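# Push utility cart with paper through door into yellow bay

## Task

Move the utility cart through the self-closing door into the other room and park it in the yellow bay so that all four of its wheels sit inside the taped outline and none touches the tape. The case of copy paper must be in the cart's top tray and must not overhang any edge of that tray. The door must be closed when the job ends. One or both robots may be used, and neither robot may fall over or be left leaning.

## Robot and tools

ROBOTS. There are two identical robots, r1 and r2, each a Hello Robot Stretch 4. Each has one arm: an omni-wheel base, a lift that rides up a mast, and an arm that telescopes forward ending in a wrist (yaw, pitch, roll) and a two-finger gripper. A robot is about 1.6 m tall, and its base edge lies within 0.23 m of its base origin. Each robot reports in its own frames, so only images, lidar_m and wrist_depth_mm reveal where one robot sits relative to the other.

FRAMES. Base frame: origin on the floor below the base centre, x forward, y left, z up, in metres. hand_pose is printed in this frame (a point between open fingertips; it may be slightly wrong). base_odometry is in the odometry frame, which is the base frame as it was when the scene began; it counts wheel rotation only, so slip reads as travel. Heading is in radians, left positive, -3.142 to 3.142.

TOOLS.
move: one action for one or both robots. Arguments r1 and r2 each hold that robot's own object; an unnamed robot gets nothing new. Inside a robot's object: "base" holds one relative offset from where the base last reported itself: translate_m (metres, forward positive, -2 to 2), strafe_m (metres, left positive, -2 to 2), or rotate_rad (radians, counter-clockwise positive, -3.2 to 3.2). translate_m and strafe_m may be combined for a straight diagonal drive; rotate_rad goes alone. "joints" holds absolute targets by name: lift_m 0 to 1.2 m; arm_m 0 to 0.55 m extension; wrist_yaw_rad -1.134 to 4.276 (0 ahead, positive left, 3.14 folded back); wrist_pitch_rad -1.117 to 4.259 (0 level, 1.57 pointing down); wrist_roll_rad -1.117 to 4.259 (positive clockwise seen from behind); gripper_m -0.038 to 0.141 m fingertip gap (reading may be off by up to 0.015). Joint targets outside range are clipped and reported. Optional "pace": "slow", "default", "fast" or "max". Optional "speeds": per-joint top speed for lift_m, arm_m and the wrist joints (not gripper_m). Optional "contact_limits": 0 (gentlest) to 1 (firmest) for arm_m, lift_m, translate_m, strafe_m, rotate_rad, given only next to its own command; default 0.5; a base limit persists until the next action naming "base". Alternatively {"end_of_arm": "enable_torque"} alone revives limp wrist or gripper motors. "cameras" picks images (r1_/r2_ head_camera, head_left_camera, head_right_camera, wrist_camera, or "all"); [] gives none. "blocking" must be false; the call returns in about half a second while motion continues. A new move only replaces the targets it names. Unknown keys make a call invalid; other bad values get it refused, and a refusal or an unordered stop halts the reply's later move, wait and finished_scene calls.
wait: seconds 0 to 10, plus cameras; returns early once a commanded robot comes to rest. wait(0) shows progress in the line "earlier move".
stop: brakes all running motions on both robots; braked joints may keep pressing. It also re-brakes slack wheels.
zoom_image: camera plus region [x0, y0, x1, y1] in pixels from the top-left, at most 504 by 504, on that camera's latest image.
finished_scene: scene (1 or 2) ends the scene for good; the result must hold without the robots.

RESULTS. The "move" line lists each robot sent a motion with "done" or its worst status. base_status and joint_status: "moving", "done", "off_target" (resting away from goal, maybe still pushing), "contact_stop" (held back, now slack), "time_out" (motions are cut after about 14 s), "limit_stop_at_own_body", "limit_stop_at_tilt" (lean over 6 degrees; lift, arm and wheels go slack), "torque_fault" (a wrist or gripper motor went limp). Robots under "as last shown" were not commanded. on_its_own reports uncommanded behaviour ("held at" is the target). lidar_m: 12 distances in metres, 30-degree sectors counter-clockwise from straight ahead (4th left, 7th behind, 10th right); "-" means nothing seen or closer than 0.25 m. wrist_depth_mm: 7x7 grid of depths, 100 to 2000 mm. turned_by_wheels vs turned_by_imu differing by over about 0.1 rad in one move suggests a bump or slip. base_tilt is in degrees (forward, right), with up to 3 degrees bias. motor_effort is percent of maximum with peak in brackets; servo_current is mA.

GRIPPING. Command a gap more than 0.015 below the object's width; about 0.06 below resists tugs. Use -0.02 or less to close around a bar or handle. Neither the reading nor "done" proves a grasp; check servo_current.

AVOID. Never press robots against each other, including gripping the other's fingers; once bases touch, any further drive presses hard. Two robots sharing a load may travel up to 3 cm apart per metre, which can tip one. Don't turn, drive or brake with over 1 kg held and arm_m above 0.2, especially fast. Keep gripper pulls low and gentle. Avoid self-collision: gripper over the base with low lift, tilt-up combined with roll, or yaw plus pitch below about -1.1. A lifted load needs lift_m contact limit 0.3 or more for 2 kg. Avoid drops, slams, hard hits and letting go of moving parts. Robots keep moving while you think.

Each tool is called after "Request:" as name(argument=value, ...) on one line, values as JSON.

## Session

Request:
wait(seconds=0)

Scene clock: 0.00 s.
r1.base_odometry: x=+0.000 y=+0.000 heading=+0.000
r1.turned_by_wheels: +0.000
r1.turned_by_imu: +0.000
r1.base_tilt: forward=-1.6 right=+1.3
r1.lidar_m: 0.96 1.73 2.02 2.40 3.92 1.60 0.85 0.77 0.78 0.89 0.77 0.78
r1.base_status: not commanded
r1.joint_positions: lift_m=+0.124 arm_m=+0.000 wrist_yaw_rad=+3.194 wrist_pitch_rad=+0.002 wrist_roll_rad=+0.000 gripper_m=+0.056
r1.joint_status: not commanded
r1.measured_speeds: all 0
r1.motor_effort: lift_m=+19 arm_m=-4 wheel_0=-2 wheel_1=+1 wheel_2=+0
r1.servo_current: wrist_yaw_rad=59 wrist_pitch_rad=46 wrist_roll_rad=46 gripper_m=39
r1.hand_pose: x=-0.1216 y=+0.0722 z=+0.3019 quat_wxyz=(-0.026, -0.001, +0.000, +1.000) (m; r1's base frame)
r1.wrist_depth_mm: - 135 - - - - - / - 123 135 - - - - / - 121 191 - - - - / 110 136 194 - - - - / 137 - - - 1618 - - / 226 - 190 1098 188 1160 1118 / 224 163 750 798 768 768 759
r2.base_odometry: x=+0.000 y=+0.000 heading=+0.000
r2.turned_by_wheels: +0.000
r2.turned_by_imu: +0.000
r2.base_tilt: forward=-0.6 right=+0.1
r2.lidar_m: 1.29 1.32 1.58 2.33 2.36 2.78 1.41 1.41 2.77 2.39 2.42 1.48
r2.base_status: not commanded
r2.joint_positions: lift_m=+0.200 arm_m=+0.000 wrist_yaw_rad=+3.211 wrist_pitch_rad=+0.001 wrist_roll_rad=+0.000 gripper_m=+0.056
r2.joint_status: not commanded
r2.measured_speeds: all 0
r2.motor_effort: lift_m=+18 arm_m=-4 wheel_0=-1 wheel_1=+1 wheel_2=+1
r2.servo_current: wrist_yaw_rad=46 wrist_pitch_rad=39 wrist_roll_rad=52 gripper_m=52
r2.hand_pose: x=-0.1229 y=+0.0671 z=+0.3779 quat_wxyz=(-0.035, -0.001, +0.000, +0.999) (m; r2's base frame)
r2.wrist_depth_mm: - - 137 - - - - / - - 137 - - - - / - 109 138 - - - - / - 140 175 - - - - / 214 - - - - - - / 213 1281 196 1255 190 1336 1182 / 208 243 866 - - 854 878
pictures: r1_head_camera, r1_head_left_camera, r1_head_right_camera, r1_wrist_camera, r2_head_camera, r2_head_left_camera, r2_head_right_camera, r2_wrist_camera
Images, in order (width x height): r1_head_camera 420x560, r1_head_left_camera 420x672, r1_head_right_camera 420x672, r1_wrist_camera 616x392, r2_head_camera 420x560, r2_head_left_camera 420x672, r2_head_right_camera 420x672, r2_wrist_camera 616x392.

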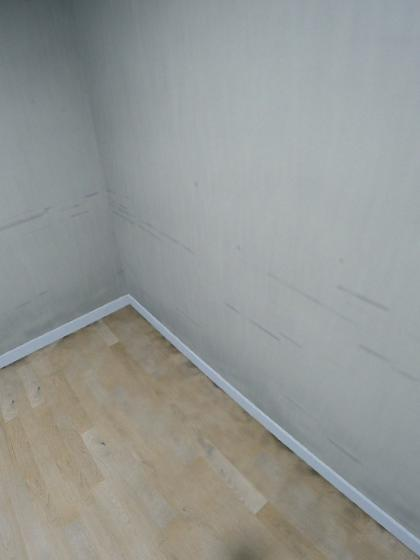

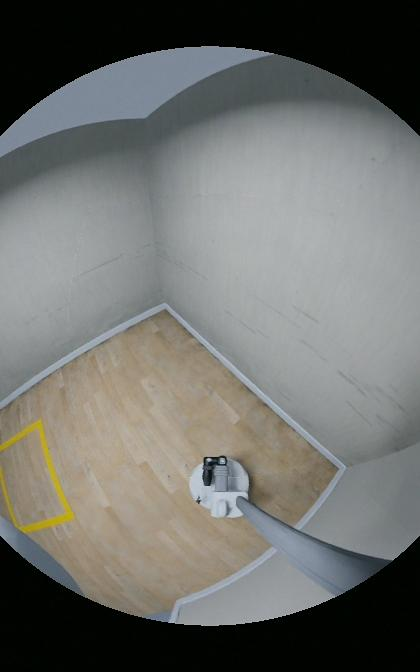

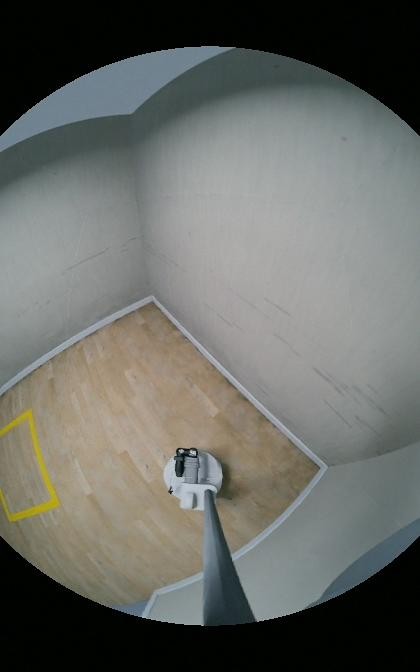

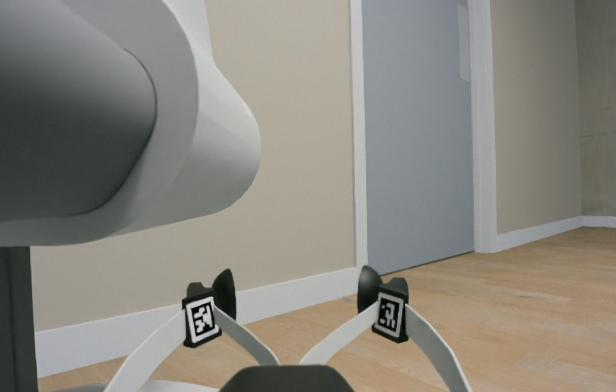

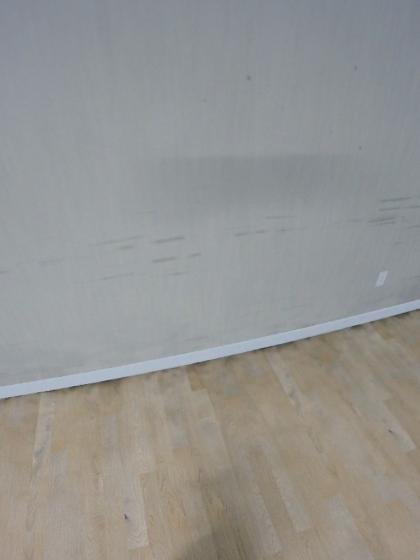

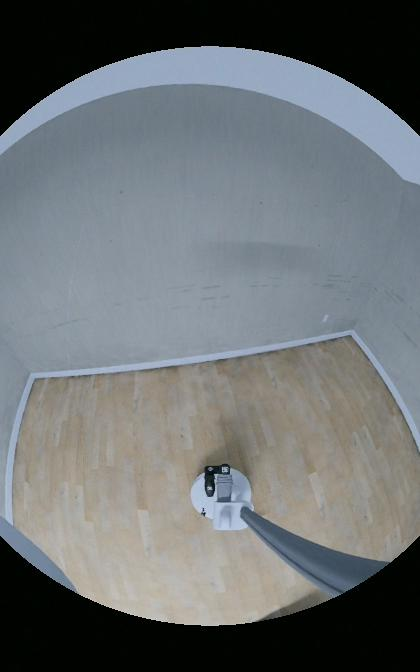

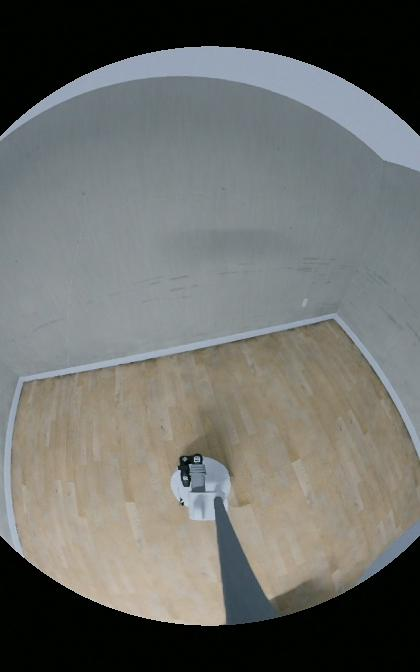

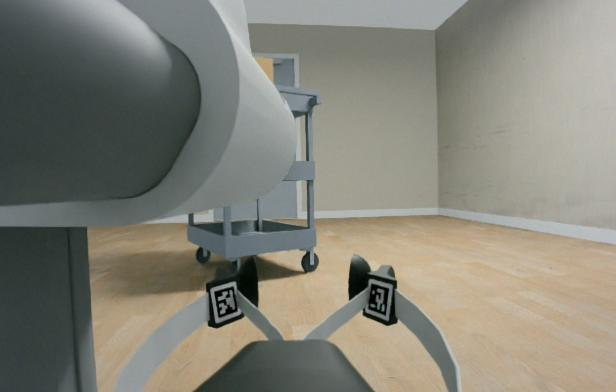

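Request:
move(blocking=false, r1={"base":{"rotate_rad":2.6}}, r2={"base":{"rotate_rad":3.1}}, cameras=[])

Request:
wait(seconds=5, cameras=[])

Request:
wait(seconds=2, cameras=["r1_head_camera","r1_head_left_camera","r1_head_right_camera","r2_head_camera","r2_head_left_camera","r2_head_right_camera"])

Scene clock: 9.77 s.
move: r1 moving; r2 moving
r1.base_odometry: x=+0.000 y=+0.000 heading=+0.253
r1.turned_by_wheels: +0.253
r1.turned_by_imu: +0.253
r1.base_tilt: forward=-1.6 right=+1.3
r1.lidar_m: 1.15 2.01 2.11 2.98 2.65 1.07 0.80 0.74 0.81 0.80 0.72 0.82
r1.base_status: rotate_rad moving
r1.joint_positions: lift_m=+0.124 arm_m=+0.000 wrist_yaw_rad=+3.194 wrist_pitch_rad=+0.002 wrist_roll_rad=+0.000 gripper_m=+0.056
r1.joint_status: not commanded
r1.measured_speeds: translate_m=+0.000 strafe_m=+0.000 rotate_rad=+0.974 lift_m=+0.000 arm_m=+0.000 wrist_yaw_rad=+0.000 wrist_pitch_rad=+0.000 wrist_roll_rad=+0.000
r1.motor_effort: lift_m=+19(20) arm_m=-4(4) wheel_0=-7(9) wheel_1=-6(7) wheel_2=-6(7)
r1.servo_current: wrist_yaw_rad=46(59) wrist_pitch_rad=39(52) wrist_roll_rad=33(65) gripper_m=39(46)
r1.hand_pose: x=-0.1216 y=+0.0722 z=+0.3019 quat_wxyz=(-0.026, -0.001, +0.000, +1.000) (m; r1's base frame)
r1.wrist_depth_mm: - 135 - - - - 1808 / - 123 135 - - - 1808 / - 121 192 - - - 1756 / 111 136 195 - - - 1808 / 137 - - - - - 1756 / 226 - 190 976 188 1118 1138 / 224 152 759 798 778 750 759
r2.base_odometry: x=+0.000 y=+0.000 heading=+0.252
r2.turned_by_wheels: +0.252
r2.turned_by_imu: +0.245
r2.base_tilt: forward=-0.7 right=+0.0
r2.lidar_m: 1.29 1.38 1.94 2.33 2.46 3.37 1.44 3.35 2.49 2.40 1.84 1.36
r2.base_status: rotate_rad moving
r2.joint_positions: lift_m=+0.200 arm_m=+0.000 wrist_yaw_rad=+3.211 wrist_pitch_rad=+0.001 wrist_roll_rad=+0.000 gripper_m=+0.056
r2.joint_status: not commanded
r2.measured_speeds: translate_m=+0.002 strafe_m=+0.000 rotate_rad=+0.977 lift_m=+0.000 arm_m=+0.000 wrist_yaw_rad=+0.000 wrist_pitch_rad=+0.000 wrist_roll_rad=+0.000
r2.motor_effort: lift_m=+18(18) arm_m=-4(4) wheel_0=-4(9) wheel_1=-10(10) wheel_2=-10(11)
r2.servo_current: wrist_yaw_rad=52(52) wrist_pitch_rad=46(46) wrist_roll_rad=52(65) gripper_m=46(52)
r2.hand_pose: x=-0.1229 y=+0.0671 z=+0.3779 quat_wxyz=(-0.035, -0.001, +0.000, +0.999) (m; r2's base frame)
r2.wrist_depth_mm: - - 137 - - - - / - - 137 1756 - - - / - 109 138 286 - - - / - 140 176 - - - - / 214 - - - - - - / 213 1281 196 1308 190 1336 1182 / 208 242 878 - - 854 878
pictures: none
No camera images: "cameras" was empty.

Scene clock: 11.87 s.
earlier move: r1 done; r2 moving
r1.base_odometry: x=+0.000 y=+0.000 heading=+2.600
r1.turned_by_wheels: +2.347
r1.turned_by_imu: +2.360
r1.base_tilt: forward=-1.6 right=+1.3
r1.lidar_m: 1.66 0.87 0.75 0.75 0.87 0.77 0.77 0.91 1.64 2.03 2.39 3.92
r1.base_status: done
r1.joint_positions: lift_m=+0.124 arm_m=+0.000 wrist_yaw_rad=+3.194 wrist_pitch_rad=+0.002 wrist_roll_rad=+0.000 gripper_m=+0.056
r1.joint_status: not commanded
r1.measured_speeds: all 0
r1.motor_effort: lift_m=+20(20) arm_m=-4(4) wheel_0=-2(10) wheel_1=-1(9) wheel_2=+0(8)
r1.servo_current: wrist_yaw_rad=39(65) wrist_pitch_rad=39(52) wrist_roll_rad=59(65) gripper_m=39(52)
r1.hand_pose: x=-0.1216 y=+0.0722 z=+0.3019 quat_wxyz=(-0.026, -0.001, +0.000, +1.000) (m; r1's base frame)
r1.wrist_depth_mm: - 135 - - - - - / - 123 135 - - - - / - 121 191 - - - - / 111 135 194 - - - - / 137 - - - - - - / 227 - 190 - 187 - - / 750 759 759 153 741 683 750
r2.base_odometry: x=+0.000 y=+0.000 heading=+3.099
r2.turned_by_wheels: +2.847
r2.turned_by_imu: +2.772
r2.base_tilt: forward=-0.6 right=+0.1
r2.lidar_m: 1.45 1.38 2.84 2.37 2.40 1.56 1.31 1.30 1.51 2.33 2.32 2.69
r2.base_status: rotate_rad moving
r2.joint_positions: lift_m=+0.200 arm_m=+0.000 wrist_yaw_rad=+3.211 wrist_pitch_rad=+0.001 wrist_roll_rad=+0.000 gripper_m=+0.056
r2.joint_status: not commanded
r2.measured_speeds: all 0
r2.motor_effort: lift_m=+18(18) arm_m=-4(4) wheel_0=-1(10) wheel_1=-2(10) wheel_2=-4(13)
r2.servo_current: wrist_yaw_rad=46(52) wrist_pitch_rad=46(46) wrist_roll_rad=59(65) gripper_m=46(52)
r2.hand_pose: x=-0.1228 y=+0.0671 z=+0.3779 quat_wxyz=(-0.035, -0.001, +0.000, +0.999) (m; r2's base frame)
r2.wrist_depth_mm: - - 137 - - - - / - 107 137 - - - - / - 110 138 236 - - - / - 140 164 - - - - / 216 - - - - - - / 212 1205 193 1182 190 1308 1205 / 211 246 866 - - 842 866
wait: 2.10 of 5 s (r1 has come to rest)
pictures: none
No camera images: "cameras" was empty.

Scene clock: 12.10 s.
earlier move: r2 done
r1.base_odometry: x=+0.000 y=+0.000 heading=+2.600
r1.turned_by_wheels: +0.000
r1.turned_by_imu: +0.000
r1.base_tilt: forward=-1.6 right=+1.3
r1.lidar_m: 1.68 0.89 0.76 0.75 0.88 0.77 0.77 0.92 1.66 2.02 2.40 3.91
r1.base_status: done
r1.joint_positions: lift_m=+0.124 arm_m=+0.000 wrist_yaw_rad=+3.194 wrist_pitch_rad=+0.002 wrist_roll_rad=+0.000 gripper_m=+0.056
r1.joint_status: not commanded
r1.measured_speeds: all 0
r1.motor_effort: lift_m=+20(20) arm_m=-4(4) wheel_0=-1(10) wheel_1=-1(9) wheel_2=+0(8)
r1.servo_current: wrist_yaw_rad=39(65) wrist_pitch_rad=46(52) wrist_roll_rad=39(65) gripper_m=39(52)
r1.hand_pose: x=-0.1216 y=+0.0722 z=+0.3019 quat_wxyz=(-0.026, -0.001, +0.000, +1.000) (m; r1's base frame)
r1.wrist_depth_mm: - 135 - - - - - / - 123 135 - - - - / - 121 191 - - - - / 110 136 195 - - - - / 137 - - - - - - / 227 - 190 - 187 - - / 750 759 759 153 741 683 741
r2.base_odometry: x=+0.000 y=+0.000 heading=+3.099
r2.turned_by_wheels: +0.000
r2.turned_by_imu: +0.000
r2.base_tilt: forward=-0.7 right=+0.1
r2.lidar_m: 1.44 1.40 2.85 2.39 2.36 1.57 1.33 1.28 1.50 2.35 2.34 2.68
r2.base_status: done
r2.joint_positions: lift_m=+0.200 arm_m=+0.000 wrist_yaw_rad=+3.211 wrist_pitch_rad=+0.001 wrist_roll_rad=+0.000 gripper_m=+0.056
r2.joint_status: not commanded
r2.measured_speeds: all 0
r2.motor_effort: lift_m=+18(18) arm_m=-4(4) wheel_0=-3(10) wheel_1=-2(10) wheel_2=-4(13)
r2.servo_current: wrist_yaw_rad=52(52) wrist_pitch_rad=39(46) wrist_roll_rad=46(65) gripper_m=52(52)
r2.hand_pose: x=-0.1228 y=+0.0671 z=+0.3779 quat_wxyz=(-0.035, -0.001, +0.000, +0.999) (m; r2's base frame)
r2.wrist_depth_mm: - - 137 - - - - / - 107 137 - - - - / - 110 138 236 - - - / - 140 165 - - - - / 216 - - - - - - / 213 1182 192 1182 190 1308 1182 / 211 245 878 - - 842 878
wait: 0.23 of 2 s (r2 has come to rest)
pictures: r1_head_camera, r1_head_left_camera, r1_head_right_camera, r2_head_camera, r2_head_left_camera, r2_head_right_camera
Images, in order (width x height): r1_head_camera 420x560, r1_head_left_camera 420x672, r1_head_right_camera 420x672, r2_head_camera 420x560, r2_head_left_camera 420x672, r2_head_right_camera 420x672.

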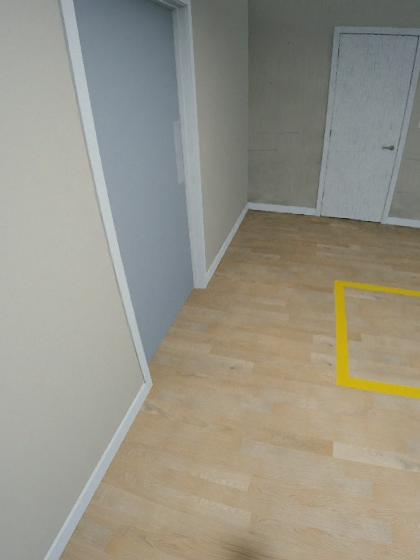

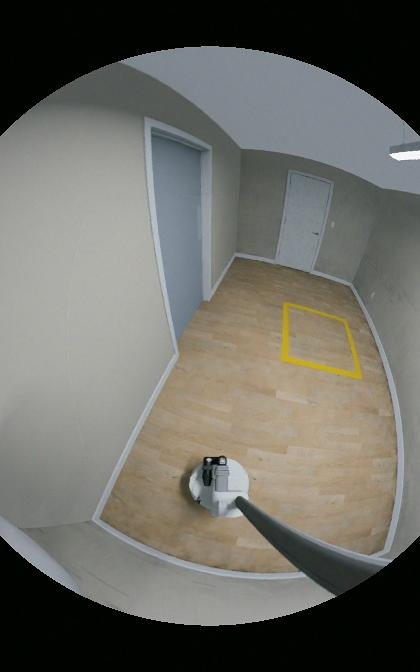

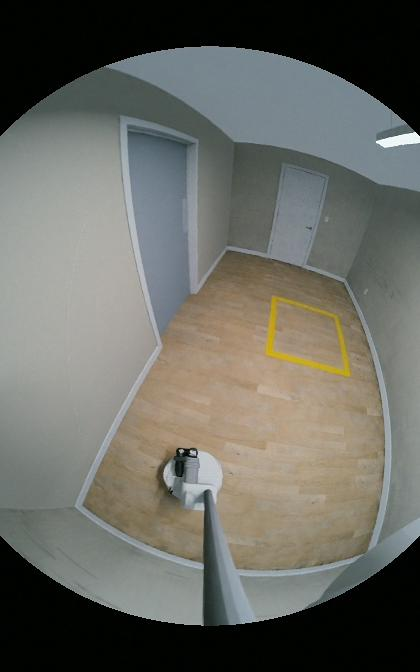

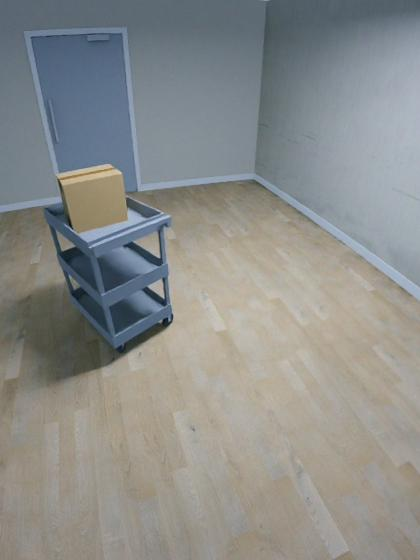

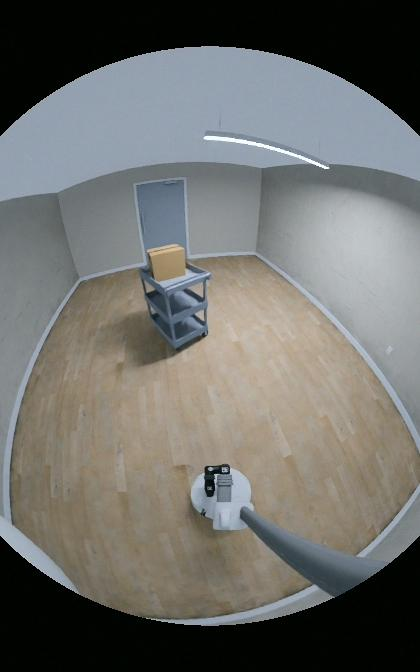

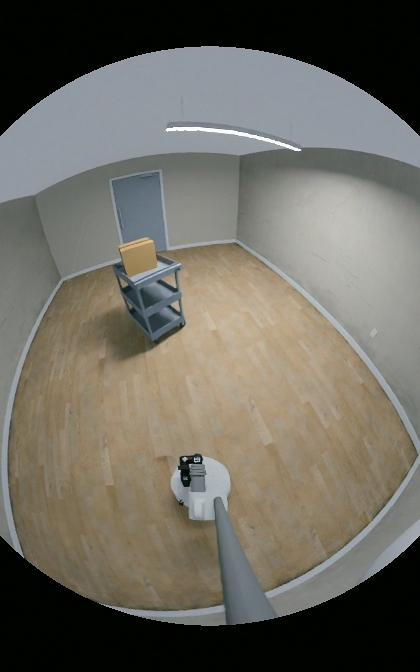

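Request:
zoom_image(camera="r2_head_camera", region=[0, 10, 220, 370])

Request:
zoom_image(camera="r1_head_left_camera", region=[130, 100, 400, 400])

Scaled by 1.400 from the camera's 420x560 image, which has a finer 1200x1600 frame.

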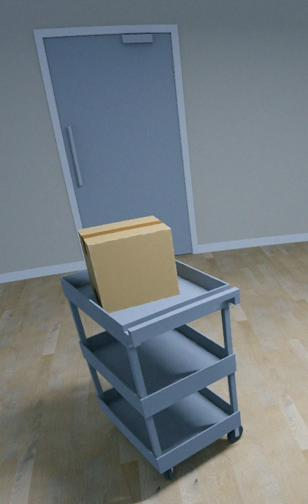

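Scaled by 1.680 from the camera's 420x672 image, which has a finer 600x960 frame.

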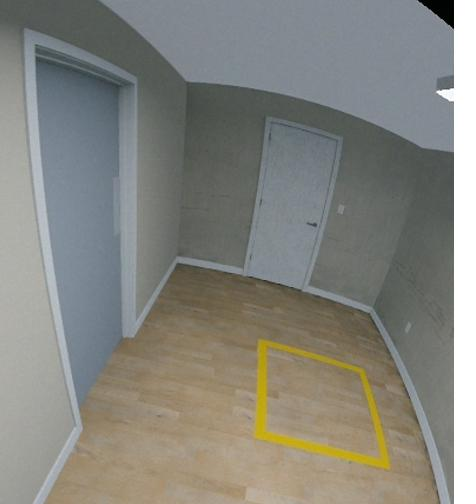

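Request:
move(blocking=false, r2={"base":{"rotate_rad":0.39},"joints":{"lift_m":0.95,"gripper_m":0.12}}, r1={"base":{"rotate_rad":-0.29},"joints":{"lift_m":0.6}}, cameras=[])

Request:
wait(seconds=5, cameras=[])

Request:
wait(seconds=2, cameras=[])

Request:
move(blocking=false, r2={"joints":{"wrist_yaw_rad":0.0}}, r1={"joints":{"wrist_yaw_rad":0.0}}, cameras=[])

Request:
wait(seconds=3, cameras=["r2_head_camera","r1_head_camera","r2_head_right_camera"])

Scene clock: 62.13 s.
move: r1 moving; r2 moving
r1.base_odometry: x=+0.000 y=+0.000 heading=+2.377
r1.turned_by_wheels: -0.223
r1.turned_by_imu: -0.224
r1.base_tilt: forward=-1.6 right=+1.3
r1.lidar_m: 2.51 1.01 0.78 0.75 0.81 0.80 0.77 0.82 1.19 2.02 2.13 3.05
r1.base_status: rotate_rad moving
r1.joint_positions: lift_m=+0.162 arm_m=+0.000 wrist_yaw_rad=+3.194 wrist_pitch_rad=+0.002 wrist_roll_rad=+0.000 gripper_m=+0.056
r1.joint_status: lift_m moving
r1.measured_speeds: translate_m=+0.000 strafe_m=+0.000 rotate_rad=-0.552 lift_m=+0.146 arm_m=+0.000 wrist_yaw_rad=+0.000 wrist_pitch_rad=+0.000 wrist_roll_rad=+0.000
r1.motor_effort: lift_m=+25(27) arm_m=-4(4) wheel_0=+3(9) wheel_1=+3(8) wheel_2=+2(6)
r1.servo_current: wrist_yaw_rad=78(78) wrist_pitch_rad=39(46) wrist_roll_rad=39(52) gripper_m=39(46)
r1.hand_pose: x=-0.1216 y=+0.0722 z=+0.3395 quat_wxyz=(-0.026, -0.001, +0.000, +1.000) (m; r1's base frame)
r1.wrist_depth_mm: - 135 - - - - - / - 123 135 - - - - / - 121 191 - - - - / 110 136 194 - - - - / 137 - - - - - - / 216 - 190 - 188 - - / 225 820 759 143 798 741 820
r2.base_odometry: x=+0.000 y=+0.000 heading=-2.938
r2.turned_by_wheels: +0.246
r2.turned_by_imu: +0.240
r2.base_tilt: forward=-0.7 right=+0.1
r2.lidar_m: 1.40 3.60 2.51 2.39 1.96 1.39 1.28 1.35 1.80 2.33 2.40 3.18
r2.base_status: rotate_rad moving
r2.joint_positions: lift_m=+0.238 arm_m=+0.000 wrist_yaw_rad=+3.211 wrist_pitch_rad=+0.001 wrist_roll_rad=+0.000 gripper_m=+0.075
r2.joint_status: lift_m moving; gripper_m moving
r2.measured_speeds: translate_m=-0.001 strafe_m=-0.001 rotate_rad=+0.812 lift_m=+0.146 arm_m=+0.000 wrist_yaw_rad=+0.000 wrist_pitch_rad=+0.000 wrist_roll_rad=+0.000
r2.motor_effort: lift_m=+23(24) arm_m=-4(4) wheel_0=-8(10) wheel_1=-6(10) wheel_2=-7(11)
r2.servo_current: wrist_yaw_rad=39(52) wrist_pitch_rad=39(46) wrist_roll_rad=33(52) gripper_m=85(98)
r2.hand_pose: x=-0.1228 y=+0.0671 z=+0.4157 quat_wxyz=(-0.035, -0.001, +0.000, +0.999) (m; r2's base frame)
r2.wrist_depth_mm: - - 137 - - - - / - 107 137 - - - - / - 110 138 235 - - - / - 140 165 - - - - / 216 - - - - - - / 212 1229 191 1255 188 1229 1182 / 211 878 1025 - 991 904 931
pictures: none
No camera images: "cameras" was empty.

Scene clock: 64.50 s.
earlier move: r1 done; r2 moving
r1.base_odometry: x=+0.000 y=+0.000 heading=+2.310
r1.turned_by_wheels: -0.067
r1.turned_by_imu: -0.067
r1.base_tilt: forward=-1.6 right=+1.3
r1.lidar_m: 3.13 1.09 0.77 0.74 0.79 0.82 0.78 0.79 1.11 2.00 2.11 2.86
r1.base_status: done
r1.joint_positions: lift_m=+0.600 arm_m=+0.000 wrist_yaw_rad=+3.194 wrist_pitch_rad=+0.002 wrist_roll_rad=+0.000 gripper_m=+0.056
r1.joint_status: all done
r1.measured_speeds: all 0
r1.motor_effort: lift_m=+24(28) arm_m=-4(4) wheel_0=+2(9) wheel_1=+0(8) wheel_2=+0(6)
r1.servo_current: wrist_yaw_rad=39(78) wrist_pitch_rad=39(52) wrist_roll_rad=59(72) gripper_m=46(52)
r1.hand_pose: x=-0.1216 y=+0.0722 z=+0.7771 quat_wxyz=(-0.026, -0.001, +0.000, +1.000) (m; r1's base frame)
r1.wrist_depth_mm: - 135 - - - - - / - 123 135 - - - - / - 121 190 - - - - / 110 136 195 - - - - / 137 - - - - - - / 216 - 190 - 188 - - / - 140 - 137 - - -
r2.base_odometry: x=+0.000 y=+0.000 heading=-2.795
r2.turned_by_wheels: +0.143
r2.turned_by_imu: +0.140
r2.base_tilt: forward=-0.6 right=+0.1
r2.lidar_m: 1.41 3.13 2.43 2.39 1.72 1.34 1.30 1.40 2.06 2.35 2.51 1.58
r2.base_status: done
r2.joint_positions: lift_m=+0.890 arm_m=+0.000 wrist_yaw_rad=+3.211 wrist_pitch_rad=+0.001 wrist_roll_rad=+0.000 gripper_m=+0.120
r2.joint_status: lift_m moving; the others done
r2.measured_speeds: translate_m=+0.000 strafe_m=+0.000 rotate_rad=+0.000 lift_m=+0.194 arm_m=+0.000 wrist_yaw_rad=+0.000 wrist_pitch_rad=+0.000 wrist_roll_rad=+0.000
r2.motor_effort: lift_m=+21(26) arm_m=-4(4) wheel_0=-2(10) wheel_1=-3(10) wheel_2=-5(11)
r2.servo_current: wrist_yaw_rad=39(52) wrist_pitch_rad=39(46) wrist_roll_rad=33(59) gripper_m=52(111)
r2.hand_pose: x=-0.1228 y=+0.0671 z=+1.0682 quat_wxyz=(-0.035, -0.001, +0.000, +0.999) (m; r2's base frame)
r2.wrist_depth_mm: - - 137 - - - - / - 107 137 - - - - / - 113 138 234 - - - / - 140 164 - - - - / 216 - - - - - - / 213 186 190 - 185 - - / 212 - - - - - -
wait: 2.37 of 5 s (r1 has come to rest)
pictures: none
No camera images: "cameras" was empty.

Scene clock: 65.40 s.
earlier move: r2 done
r1.base_odometry: x=+0.000 y=+0.000 heading=+2.310
r1.turned_by_wheels: +0.000
r1.turned_by_imu: +0.000
r1.base_tilt: forward=-1.6 right=+1.3
r1.lidar_m: 3.15 1.10 0.80 0.73 0.78 0.81 0.77 0.80 1.08 2.00 2.09 2.83
r1.base_status: done
r1.joint_positions: lift_m=+0.600 arm_m=+0.000 wrist_yaw_rad=+3.194 wrist_pitch_rad=+0.002 wrist_roll_rad=+0.000 gripper_m=+0.056
r1.joint_status: all done
r1.measured_speeds: all 0
r1.motor_effort: lift_m=+24(28) arm_m=-4(4) wheel_0=+1(9) wheel_1=+0(8) wheel_2=+0(6)
r1.servo_current: wrist_yaw_rad=59(78) wrist_pitch_rad=33(52) wrist_roll_rad=52(72) gripper_m=39(52)
r1.hand_pose: x=-0.1216 y=+0.0722 z=+0.7771 quat_wxyz=(-0.026, -0.001, +0.000, +1.000) (m; r1's base frame)
r1.wrist_depth_mm: - 135 - - - - - / - 123 135 - - - - / - 121 191 - - - - / 110 136 195 - - - - / 137 - - - - - - / 216 - 190 - 188 - - / - 140 - 136 - - -
r2.base_odometry: x=+0.000 y=+0.000 heading=-2.795
r2.turned_by_wheels: +0.000
r2.turned_by_imu: +0.000
r2.base_tilt: forward=-0.7 right=+0.0
r2.lidar_m: 1.41 3.17 2.42 2.39 1.73 1.34 1.30 1.42 2.12 2.32 2.52 1.58
r2.base_status: done
r2.joint_positions: lift_m=+0.950 arm_m=+0.000 wrist_yaw_rad=+3.211 wrist_pitch_rad=+0.001 wrist_roll_rad=+0.000 gripper_m=+0.120
r2.joint_status: all done
r2.measured_speeds: all 0
r2.motor_effort: lift_m=+21(26) arm_m=-4(4) wheel_0=-2(10) wheel_1=-3(10) wheel_2=-5(11)
r2.servo_current: wrist_yaw_rad=46(52) wrist_pitch_rad=39(46) wrist_roll_rad=46(59) gripper_m=46(111)
r2.hand_pose: x=-0.1228 y=+0.0671 z=+1.1276 quat_wxyz=(-0.035, -0.001, +0.000, +0.999) (m; r2's base frame)
r2.wrist_depth_mm: - - 137 - - - - / - 107 137 - - - - / - 113 139 234 - - - / - 140 164 - - - - / 216 - - - - - - / 213 186 190 - 186 - - / 211 - - - - - -
wait: 0.90 of 2 s (r2 has come to rest)
pictures: none
No camera images: "cameras" was empty.

Scene clock: 65.90 s.
move: r1 moving; r2 moving
r1.base_odometry: x=+0.000 y=+0.000 heading=+2.310
r1.turned_by_wheels: +0.000
r1.turned_by_imu: +0.000
r1.base_tilt: forward=-1.6 right=+1.3
r1.lidar_m: 3.13 1.11 0.77 0.76 0.77 0.81 0.76 0.82 1.10 2.01 2.09 2.85
r1.base_status: not commanded
r1.joint_positions: lift_m=+0.600 arm_m=+0.000 wrist_yaw_rad=+2.607 wrist_pitch_rad=+0.002 wrist_roll_rad=+0.000 gripper_m=+0.056
r1.joint_status: wrist_yaw_rad moving
r1.measured_speeds: translate_m=+0.000 strafe_m=+0.000 rotate_rad=+0.000 lift_m=+0.000 arm_m=+0.000 wrist_yaw_rad=-1.822 wrist_pitch_rad=+0.000 wrist_roll_rad=+0.000
r1.motor_effort: lift_m=+24(24) arm_m=-3(4) wheel_0=+2(2) wheel_1=+0(0) wheel_2=+0(0)
r1.servo_current: wrist_yaw_rad=78(117) wrist_pitch_rad=39(52) wrist_roll_rad=52(59) gripper_m=39(46)
r1.hand_pose: x=-0.0328 y=+0.2221 z=+0.7772 quat_wxyz=(+0.264, -0.001, +0.000, +0.965) (m; r1's base frame)
r1.wrist_depth_mm: - - - - - - - / - - - - - - - / - - - - - - - / - - - - - - - / - - - - - - - / - - 190 - 187 - - / - 141 - 137 - - -
r2.base_odometry: x=+0.000 y=+0.000 heading=-2.795
r2.turned_by_wheels: +0.000
r2.turned_by_imu: +0.000
r2.base_tilt: forward=-0.7 right=+0.1
r2.lidar_m: 1.40 3.14 2.43 2.40 1.74 1.33 1.29 1.41 2.09 2.33 2.53 1.60
r2.base_status: not commanded
r2.joint_positions: lift_m=+0.950 arm_m=+0.000 wrist_yaw_rad=+2.650 wrist_pitch_rad=+0.001 wrist_roll_rad=+0.000 gripper_m=+0.120
r2.joint_status: wrist_yaw_rad moving
r2.measured_speeds: translate_m=+0.000 strafe_m=+0.000 rotate_rad=+0.000 lift_m=+0.000 arm_m=+0.000 wrist_yaw_rad=-1.737 wrist_pitch_rad=+0.000 wrist_roll_rad=+0.000
r2.motor_effort: lift_m=+21(21) arm_m=-4(4) wheel_0=-3(3) wheel_1=-3(3) wheel_2=-5(5)
r2.servo_current: wrist_yaw_rad=65(143) wrist_pitch_rad=39(46) wrist_roll_rad=46(59) gripper_m=46(59)
r2.hand_pose: x=-0.0419 y=+0.2133 z=+1.1276 quat_wxyz=(+0.244, -0.001, +0.000, +0.970) (m; r2's base frame)
r2.wrist_depth_mm: - - - - - - - / - - - - - - - / 222 - - - - - - / 246 - - - - - - / - - - - - - - / - 185 190 - 185 - - / - - - - - - -
pictures: none
No camera images: "cameras" was empty.

Scene clock: 67.80 s.
earlier move: r1 done; r2 moving
r1.base_odometry: x=+0.000 y=+0.000 heading=+2.310
r1.turned_by_wheels: +0.000
r1.turned_by_imu: +0.000
r1.base_tilt: forward=-1.6 right=+1.2
r1.lidar_m: 3.15 1.11 0.79 0.73 0.78 0.83 0.76 0.81 1.13 2.01 2.10 2.84
r1.base_status: not commanded
r1.joint_positions: lift_m=+0.600 arm_m=+0.000 wrist_yaw_rad=+0.003 wrist_pitch_rad=+0.002 wrist_roll_rad=+0.000 gripper_m=+0.056
r1.joint_status: all done
r1.measured_speeds: all 0
r1.motor_effort: lift_m=+24(24) arm_m=-2(4) wheel_0=+2(2) wheel_1=+0(1) wheel_2=+0(0)
r1.servo_current: wrist_yaw_rad=39(117) wrist_pitch_rad=46(52) wrist_roll_rad=46(65) gripper_m=39(46)
r1.hand_pose: x=+0.4595 y=-0.0867 z=+0.7772 quat_wxyz=(+1.000, +0.000, +0.001, +0.001) (m; r1's base frame)
r1.wrist_depth_mm: - - - - - - - / - - - - - - - / 1708 - - - - - - / - - - - - - - / - - - - - - - / - - 193 - 187 - - / - 1756 1661 143 1808 1661 1756
r2.base_odometry: x=+0.000 y=+0.000 heading=-2.795
r2.turned_by_wheels: +0.000
r2.turned_by_imu: +0.000
r2.base_tilt: forward=-0.7 right=+0.1
r2.lidar_m: 1.39 3.13 2.44 2.39 1.73 1.32 1.30 1.40 2.07 2.32 2.49 1.58
r2.base_status: not commanded
r2.joint_positions: lift_m=+0.950 arm_m=+0.000 wrist_yaw_rad=+0.003 wrist_pitch_rad=+0.001 wrist_roll_rad=+0.000 gripper_m=+0.120
r2.joint_status: wrist_yaw_rad moving
r2.measured_speeds: all 0
r2.motor_effort: lift_m=+21(21) arm_m=-4(4) wheel_0=-3(3) wheel_1=-3(3) wheel_2=-4(5)
r2.servo_current: wrist_yaw_rad=59(156) wrist_pitch_rad=46(52) wrist_roll_rad=46(59) gripper_m=46(59)
r2.hand_pose: x=+0.4596 y=-0.0866 z=+1.1276 quat_wxyz=(+1.000, +0.000, +0.001, +0.001) (m; r2's base frame)
r2.wrist_depth_mm: - - - - - - - / - - - - - - - / - - - - - - - / - - - - - - - / - - - 1499 - - - / - - 200 1160 195 - - / - - - - - - -
wait: 1.90 of 3 s (r1 has come to rest)
pictures: r1_head_camera, r2_head_camera, r2_head_right_camera
Images, in order (width x height): r1_head_camera 420x560, r2_head_camera 420x560, r2_head_right_camera 420x672.

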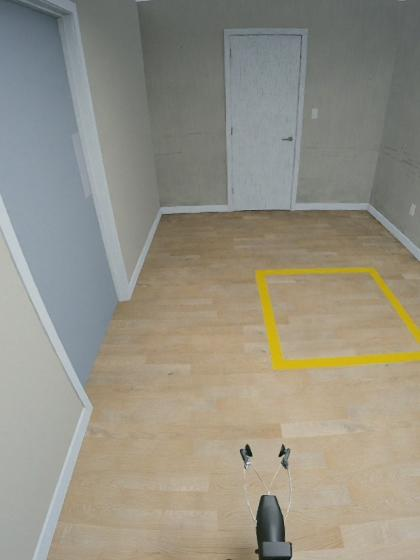

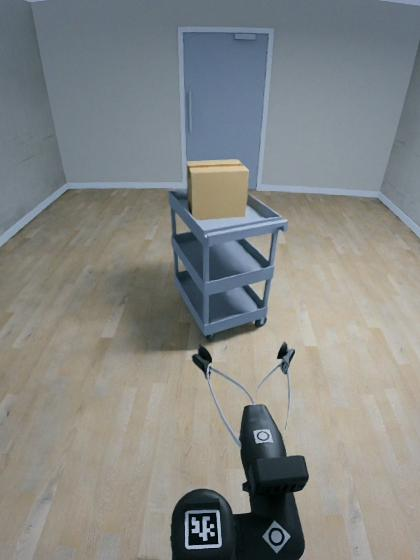

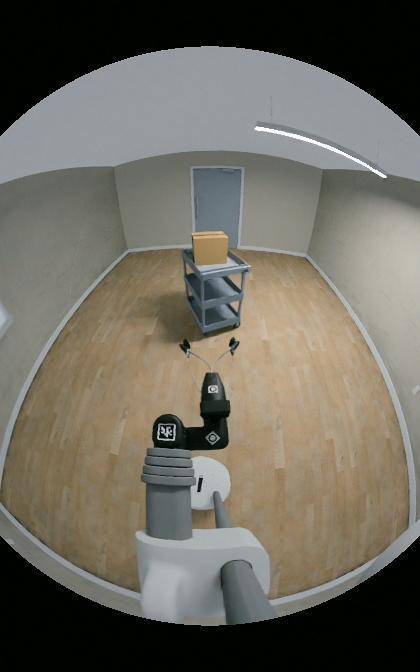

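Request:
move(blocking=false, r2={"base":{"strafe_m":0.72}}, r1={"base":{"translate_m":0.3,"strafe_m":-0.6}}, cameras=[])

Request:
wait(seconds=5, cameras=[])

Request:
wait(seconds=2, cameras=[])

Request:
move(blocking=false, r2={"base":{"translate_m":2.0}}, cameras=[])

Request:
wait(seconds=9, cameras=[])

Request:
move(blocking=false, r2={"base":{"translate_m":0.9}}, cameras=[])

Request:
wait(seconds=5, cameras=["r2_head_camera","r2_wrist_camera","r2_head_right_camera"])

Scene clock: 81.57 s.
earlier move: r2 done
move: r1 moving; r2 moving
r1.base_odometry: x=+0.011 y=+0.029 heading=+2.310
r1.turned_by_wheels: +0.000
r1.turned_by_imu: +0.000
r1.base_tilt: forward=-1.6 right=+1.2
r1.lidar_m: 3.27 1.16 0.82 0.77 0.80 0.85 0.78 0.82 1.14 1.99 2.06 2.83
r1.base_status: translate_m moving; strafe_m moving
r1.joint_positions: lift_m=+0.600 arm_m=+0.000 wrist_yaw_rad=+0.003 wrist_pitch_rad=+0.002 wrist_roll_rad=+0.000 gripper_m=+0.056
r1.joint_status: not commanded
r1.measured_speeds: translate_m=+0.055 strafe_m=-0.109 rotate_rad=+0.001 lift_m=+0.000 arm_m=+0.000 wrist_yaw_rad=+0.000 wrist_pitch_rad=+0.000 wrist_roll_rad=+0.000
r1.motor_effort: lift_m=+24(24) arm_m=+4(4) wheel_0=+10(12) wheel_1=-7(7) wheel_2=-5(5)
r1.servo_current: wrist_yaw_rad=46(65) wrist_pitch_rad=46(46) wrist_roll_rad=52(72) gripper_m=39(46)
r1.hand_pose: x=+0.4595 y=-0.0867 z=+0.7772 quat_wxyz=(+1.000, +0.000, +0.001, +0.001) (m; r1's base frame)
r1.wrist_depth_mm: - - - - - - - / 1661 - - - - - - / 1618 - - - - - - / - - - - - - - / - - - - - - - / - - 194 - 187 - - / - 1756 1708 143 1808 1618 1863
r2.base_odometry: x=+0.012 y=-0.034 heading=-2.794
r2.turned_by_wheels: +0.000
r2.turned_by_imu: +0.001
r2.base_tilt: forward=-0.7 right=+0.0
r2.lidar_m: 1.38 3.11 2.38 2.35 1.73 1.33 1.30 1.39 2.06 2.37 2.54 1.59
r2.base_status: strafe_m moving
r2.joint_positions: lift_m=+0.950 arm_m=+0.000 wrist_yaw_rad=+0.003 wrist_pitch_rad=+0.001 wrist_roll_rad=+0.000 gripper_m=+0.120
r2.joint_status: all done
r2.measured_speeds: translate_m=-0.001 strafe_m=+0.140 rotate_rad=+0.004 lift_m=+0.000 arm_m=+0.000 wrist_yaw_rad=-0.001 wrist_pitch_rad=+0.000 wrist_roll_rad=+0.000
r2.motor_effort: lift_m=+21(21) arm_m=-4(4) wheel_0=-9(12) wheel_1=+12(12) wheel_2=+0(3)
r2.servo_current: wrist_yaw_rad=39(52) wrist_pitch_rad=46(46) wrist_roll_rad=52(52) gripper_m=52(59)
r2.hand_pose: x=+0.4596 y=-0.0866 z=+1.1276 quat_wxyz=(+1.000, +0.000, +0.001, +0.001) (m; r2's base frame)
r2.wrist_depth_mm: - - - - - - - / - - - - - - - / - - - - - - - / - - - - - - - / - - - 1464 - - - / - - 201 1255 196 - - / - - - - - - -
pictures: none
No camera images: "cameras" was empty.

Scene clock: 84.80 s.
earlier move: r1 done; r2 done
r1.base_odometry: x=+0.241 y=+0.626 heading=+2.310
r1.turned_by_wheels: +0.000
r1.turned_by_imu: -0.003
r1.base_tilt: forward=-1.6 right=+1.3
r1.lidar_m: 3.60 2.09 1.42 1.34 1.41 1.10 1.05 1.10 1.48 1.41 1.48 2.00
r1.base_status: done
r1.joint_positions: lift_m=+0.600 arm_m=+0.000 wrist_yaw_rad=+0.003 wrist_pitch_rad=+0.002 wrist_roll_rad=+0.000 gripper_m=+0.056
r1.joint_status: not commanded
r1.measured_speeds: all 0
r1.motor_effort: lift_m=+24(24) arm_m=+3(4) wheel_0=+1(12) wheel_1=-2(8) wheel_2=-1(7)
r1.servo_current: wrist_yaw_rad=52(65) wrist_pitch_rad=46(52) wrist_roll_rad=52(72) gripper_m=39(46)
r1.hand_pose: x=+0.4595 y=-0.0867 z=+0.7772 quat_wxyz=(+1.000, +0.000, +0.001, +0.001) (m; r1's base frame)
r1.wrist_depth_mm: - - - - - - - / - - - - - - - / - - - - - - - / - - - - - - - / - - - - - - - / - - 193 - 188 - - / 1863 1708 1708 143 1808 1618 1708
r2.base_odometry: x=+0.245 y=-0.677 heading=-2.795
r2.turned_by_wheels: +0.000
r2.turned_by_imu: +0.001
r2.base_tilt: forward=-0.7 right=+0.0
r2.lidar_m: 4.49 2.25 1.68 1.67 1.64 1.26 1.23 1.32 2.00 3.05 3.32 1.61
r2.base_status: done
r2.joint_positions: lift_m=+0.950 arm_m=+0.000 wrist_yaw_rad=+0.003 wrist_pitch_rad=+0.001 wrist_roll_rad=+0.000 gripper_m=+0.120
r2.joint_status: all done
r2.measured_speeds: all 0
r2.motor_effort: lift_m=+21(21) arm_m=-4(4) wheel_0=-1(15) wheel_1=+0(14) wheel_2=+0(3)
r2.servo_current: wrist_yaw_rad=52(59) wrist_pitch_rad=39(46) wrist_roll_rad=33(59) gripper_m=59(59)
r2.hand_pose: x=+0.4596 y=-0.0866 z=+1.1276 quat_wxyz=(+1.000, +0.000, +0.001, +0.001) (m; r2's base frame)
r2.wrist_depth_mm: - - - - - - - / - - - - - - - / - - - - - - - / - - - - - - - / - - - - - 1464 - / - - 201 - 199 1205 - / - - - - - - -
wait: 3.23 of 5 s (r1 and r2 have come to rest)
pictures: none
No camera images: "cameras" was empty.

Scene clock: 86.80 s.
r1.base_odometry: x=+0.241 y=+0.626 heading=+2.310
r1.turned_by_wheels: +0.000
r1.turned_by_imu: +0.000
r1.base_tilt: forward=-1.6 right=+1.3
r1.lidar_m: 3.59 2.06 1.42 1.33 1.41 1.12 1.05 1.10 1.49 1.41 1.48 2.03
r1.base_status: done
r1.joint_positions: lift_m=+0.600 arm_m=+0.000 wrist_yaw_rad=+0.003 wrist_pitch_rad=+0.002 wrist_roll_rad=+0.000 gripper_m=+0.056
r1.joint_status: not commanded
r1.measured_speeds: all 0
r1.motor_effort: lift_m=+24(24) arm_m=+4(4) wheel_0=+1(12) wheel_1=-2(8) wheel_2=-1(7)
r1.servo_current: wrist_yaw_rad=59(65) wrist_pitch_rad=46(52) wrist_roll_rad=52(72) gripper_m=39(46)
r1.hand_pose: x=+0.4595 y=-0.0867 z=+0.7772 quat_wxyz=(+1.000, +0.000, +0.001, +0.001) (m; r1's base frame)
r1.wrist_depth_mm: - - - - - - - / - - - - - - - / - - - - - - - / - - - - - - - / - - - - - - - / - - 194 - 187 - - / 1863 1708 1661 143 1808 1661 1808
r2.base_odometry: x=+0.245 y=-0.677 heading=-2.795
r2.turned_by_wheels: +0.000
r2.turned_by_imu: +0.000
r2.base_tilt: forward=-0.7 right=+0.1
r2.lidar_m: 4.53 2.19 1.70 1.66 1.62 1.27 1.24 1.34 1.98 3.06 3.29 1.60
r2.base_status: done
r2.joint_positions: lift_m=+0.950 arm_m=+0.000 wrist_yaw_rad=+0.003 wrist_pitch_rad=+0.001 wrist_roll_rad=+0.000 gripper_m=+0.120
r2.joint_status: all done
r2.measured_speeds: all 0
r2.motor_effort: lift_m=+21(21) arm_m=-4(4) wheel_0=-1(15) wheel_1=+0(14) wheel_2=+0(3)
r2.servo_current: wrist_yaw_rad=46(59) wrist_pitch_rad=39(46) wrist_roll_rad=39(59) gripper_m=59(59)
r2.hand_pose: x=+0.4596 y=-0.0866 z=+1.1276 quat_wxyz=(+1.000, +0.000, +0.001, +0.001) (m; r2's base frame)
r2.wrist_depth_mm: - - - - - - - / - - - - - - - / - - - - - - - / - - - - - - - / - - - - - 1464 - / - - 201 - 199 1182 - / - - - - - - -
wait: 2.00 s; at rest by 0.27 s
pictures: none
No camera images: "cameras" was empty.

Scene clock: 87.30 s.
move: r2 moving
r1: as last shown
r1.base_tilt: forward=-1.5 right=+1.3
r1.lidar_m: 3.61 2.07 1.42 1.35 1.42 1.12 1.06 1.12 1.47 1.41 1.45 2.01
r1.motor_effort: lift_m=+24(24) arm_m=+4(4) wheel_0=+1(2) wheel_1=-2(3) wheel_2=-1(1)
r1.servo_current: wrist_yaw_rad=52(59) wrist_pitch_rad=46(46) wrist_roll_rad=52(59) gripper_m=39(46)
r1.wrist_depth_mm: - - - - - - - / - - - - - - - / - - - - - - - / - - - - - - - / - - - - - - - / - - 195 - 187 - - / 1808 1708 1708 143 1808 1661 1708
r2.base_odometry: x=+0.215 y=-0.688 heading=-2.795
r2.turned_by_wheels: +0.000
r2.turned_by_imu: +0.000
r2.base_tilt: forward=-0.7 right=+0.1
r2.lidar_m: 4.47 2.22 1.70 1.66 1.66 1.31 1.26 1.37 2.03 3.03 3.27 1.57
r2.base_status: translate_m moving
r2.joint_positions: lift_m=+0.950 arm_m=+0.000 wrist_yaw_rad=+0.003 wrist_pitch_rad=+0.001 wrist_roll_rad=+0.000 gripper_m=+0.120
r2.joint_status: not commanded
r2.measured_speeds: translate_m=+0.121 strafe_m=+0.000 rotate_rad=-0.004 lift_m=+0.000 arm_m=+0.000 wrist_yaw_rad=+0.000 wrist_pitch_rad=+0.000 wrist_roll_rad=+0.000
r2.motor_effort: lift_m=+21(21) arm_m=-4(4) wheel_0=+6(10) wheel_1=+7(8) wheel_2=-13(13)
r2.servo_current: wrist_yaw_rad=52(59) wrist_pitch_rad=52(52) wrist_roll_rad=46(59) gripper_m=52(59)
r2.hand_pose: x=+0.4596 y=-0.0866 z=+1.1276 quat_wxyz=(+1.000, +0.000, +0.001, +0.001) (m; r2's base frame)
r2.wrist_depth_mm: - - - - - - - / - - - - - - - / - - - - - - - / - - - - - - - / - - - - - 1430 - / - - 201 - 200 - - / - - - - - - -
pictures: none
No camera images: "cameras" was empty.

Scene clock: 94.97 s.
earlier move: r2 done
r1.base_odometry: x=+0.241 y=+0.626 heading=+2.310
r1.turned_by_wheels: +0.000
r1.turned_by_imu: +0.000
r1.base_tilt: forward=-1.6 right=+1.3
r1.lidar_m: 3.60 2.08 1.41 1.35 1.42 1.13 1.07 1.11 1.48 1.41 1.48 2.00
r1.base_status: not commanded
r1.joint_positions: lift_m=+0.600 arm_m=+0.000 wrist_yaw_rad=+0.003 wrist_pitch_rad=+0.002 wrist_roll_rad=+0.000 gripper_m=+0.056
r1.joint_status: not commanded
r1.measured_speeds: all 0
r1.motor_effort: lift_m=+24(24) arm_m=+3(4) wheel_0=+1(2) wheel_1=-3(3) wheel_2=-1(1)
r1.servo_current: wrist_yaw_rad=52(72) wrist_pitch_rad=46(52) wrist_roll_rad=39(78) gripper_m=39(52)
r1.hand_pose: x=+0.4595 y=-0.0867 z=+0.7772 quat_wxyz=(+1.000, +0.000, +0.001, +0.001) (m; r1's base frame)
r1.wrist_depth_mm: - - - - - - - / - - - - - - - / - - - - - - - / - - - - - - - / - - - - - - - / - - 193 - 187 - - / 1808 1756 1756 143 1756 1618 1756
r2.base_odometry: x=-1.636 y=-1.357 heading=-2.794
r2.turned_by_wheels: +0.000
r2.turned_by_imu: +0.002
r2.base_tilt: forward=-0.7 right=+0.1
r2.lidar_m: 2.58 1.97 1.51 1.50 1.60 2.34 3.24 3.46 0.63 0.53 3.38 2.53
r2.base_status: done
r2.joint_positions: lift_m=+0.950 arm_m=+0.000 wrist_yaw_rad=+0.003 wrist_pitch_rad=+0.001 wrist_roll_rad=+0.000 gripper_m=+0.120
r2.joint_status: not commanded
r2.measured_speeds: all 0
r2.motor_effort: lift_m=+21(21) arm_m=-4(4) wheel_0=+2(11) wheel_1=+3(9) wheel_2=-2(15)
r2.servo_current: wrist_yaw_rad=52(65) wrist_pitch_rad=39(52) wrist_roll_rad=39(65) gripper_m=52(59)
r2.hand_pose: x=+0.4596 y=-0.0866 z=+1.1276 quat_wxyz=(+1.000, +0.000, +0.001, +0.001) (m; r2's base frame)
r2.wrist_depth_mm: - - - - - - - / - - - - - - - / - - - - - - - / - - - - - - - / - - - - - - - / - - 200 - 200 - - / - - - - - - -
wait: 7.67 of 9 s (r2 has come to rest)
pictures: none
No camera images: "cameras" was empty.

Scene clock: 95.47 s.
move: r2 moving
r1: as last shown
r1.lidar_m: 3.58 2.11 1.41 1.35 1.41 1.11 1.06 1.10 1.45 1.40 1.46 1.99
r1.motor_effort: lift_m=+24(24) arm_m=+4(4) wheel_0=+1(2) wheel_1=-3(3) wheel_2=-1(1)
r1.servo_current: wrist_yaw_rad=39(59) wrist_pitch_rad=39(52) wrist_roll_rad=46(72) gripper_m=39(46)
r1.wrist_depth_mm: - - - - - - - / - - - - - - - / - - - - - - - / - - - - - - - / - - - - - - - / - - 193 - 187 - - / 1863 1756 1756 143 1756 1661 1661
r2.base_odometry: x=-1.666 y=-1.368 heading=-2.794
r2.turned_by_wheels: +0.000
r2.turned_by_imu: +0.000
r2.base_tilt: forward=-0.7 right=+0.1
r2.lidar_m: 2.55 1.99 1.50 1.50 1.64 2.35 3.28 3.50 0.62 0.54 3.32 2.52
r2.base_status: translate_m moving
r2.joint_positions: lift_m=+0.950 arm_m=+0.000 wrist_yaw_rad=+0.003 wrist_pitch_rad=+0.001 wrist_roll_rad=+0.000 gripper_m=+0.120
r2.joint_status: not commanded
r2.measured_speeds: translate_m=+0.121 strafe_m=-0.001 rotate_rad=+0.004 lift_m=+0.000 arm_m=+0.000 wrist_yaw_rad=+0.000 wrist_pitch_rad=+0.000 wrist_roll_rad=+0.000
r2.motor_effort: lift_m=+21(21) arm_m=-4(4) wheel_0=+7(10) wheel_1=+7(8) wheel_2=-11(14)
r2.servo_current: wrist_yaw_rad=46(52) wrist_pitch_rad=39(46) wrist_roll_rad=46(52) gripper_m=52(52)
r2.hand_pose: x=+0.4596 y=-0.0866 z=+1.1276 quat_wxyz=(+1.000, +0.000, +0.001, +0.001) (m; r2's base frame)
r2.wrist_depth_mm: - - - - - - - / - - - - - - - / - - - - - - - / - - - - - - - / - - - - - - - / - - 201 - 199 - - / - - - - - - -
pictures: none
No camera images: "cameras" was empty.

Scene clock: 99.47 s.
earlier move: r2 done
r1.base_odometry: x=+0.241 y=+0.626 heading=+2.310
r1.turned_by_wheels: +0.000
r1.turned_by_imu: +0.000
r1.base_tilt: forward=-1.6 right=+1.3
r1.lidar_m: 3.60 2.08 1.43 1.35 1.40 1.12 1.06 1.11 1.49 1.41 1.48 1.97
r1.base_status: not commanded
r1.joint_positions: lift_m=+0.600 arm_m=+0.000 wrist_yaw_rad=+0.003 wrist_pitch_rad=+0.002 wrist_roll_rad=+0.000 gripper_m=+0.056
r1.joint_status: not commanded
r1.measured_speeds: all 0
r1.motor_effort: lift_m=+24(24) arm_m=+3(4) wheel_0=+1(2) wheel_1=-2(3) wheel_2=-1(1)
r1.servo_current: wrist_yaw_rad=52(72) wrist_pitch_rad=46(52) wrist_roll_rad=59(72) gripper_m=39(52)
r1.hand_pose: x=+0.4595 y=-0.0867 z=+0.7772 quat_wxyz=(+1.000, +0.000, +0.001, +0.001) (m; r1's base frame)
r1.wrist_depth_mm: - - - - - - - / - - - - - - - / - - - - - - - / - - - - - - - / - - - - - - - / - - 194 - 187 - - / 1863 1661 1808 143 1756 1661 1708
r2.base_odometry: x=-2.482 y=-1.663 heading=-2.794
r2.turned_by_wheels: +0.000
r2.turned_by_imu: +0.001
r2.base_tilt: forward=-0.7 right=+0.1
r2.lidar_m: 1.70 1.83 1.45 1.40 1.52 2.28 4.18 1.03 1.11 3.33 2.21 1.70
r2.base_status: done
r2.joint_positions: lift_m=+0.950 arm_m=+0.000 wrist_yaw_rad=+0.003 wrist_pitch_rad=+0.001 wrist_roll_rad=+0.000 gripper_m=+0.120
r2.joint_status: not commanded
r2.measured_speeds: all 0
r2.motor_effort: lift_m=+21(21) arm_m=-4(4) wheel_0=+4(12) wheel_1=+3(9) wheel_2=-3(14)
r2.servo_current: wrist_yaw_rad=52(65) wrist_pitch_rad=39(46) wrist_roll_rad=52(65) gripper_m=52(59)
r2.hand_pose: x=+0.4596 y=-0.0866 z=+1.1276 quat_wxyz=(+1.000, +0.000, +0.001, +0.001) (m; r2's base frame)
r2.wrist_depth_mm: - - - - - - - / 1576 - - - - - - / 1618 - - - - - - / 1618 - - - - - - / 1618 - - - - - - / 1661 185 189 - 186 - - / - - - - - - -
wait: 4.00 of 5 s (r2 has come to rest)
pictures: r2_head_camera, r2_head_right_camera, r2_wrist_camera
Images, in order (width x height): r2_head_camera 420x560, r2_head_right_camera 420x672, r2_wrist_camera 616x392.

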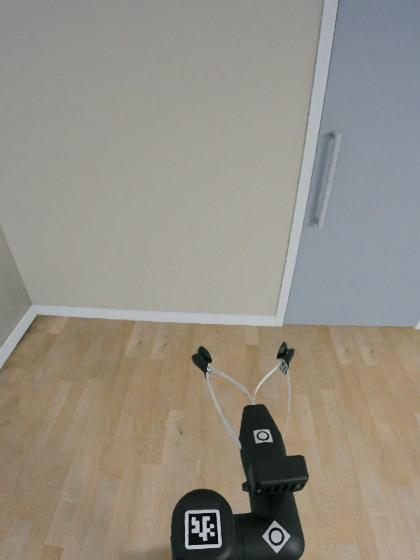

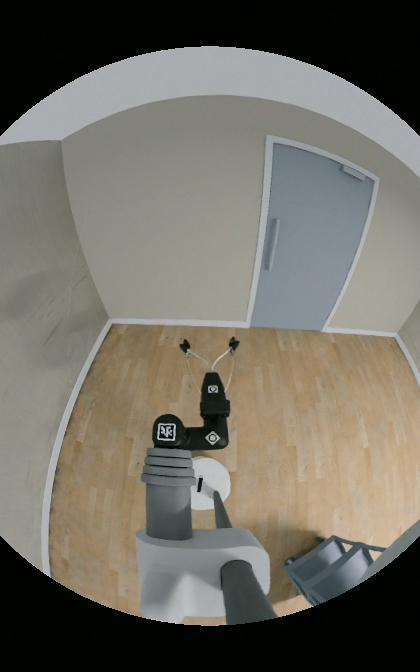

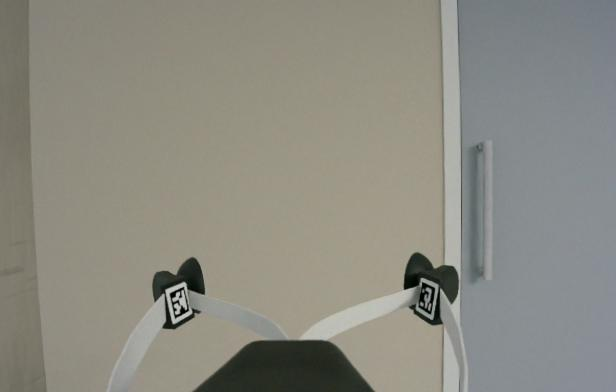

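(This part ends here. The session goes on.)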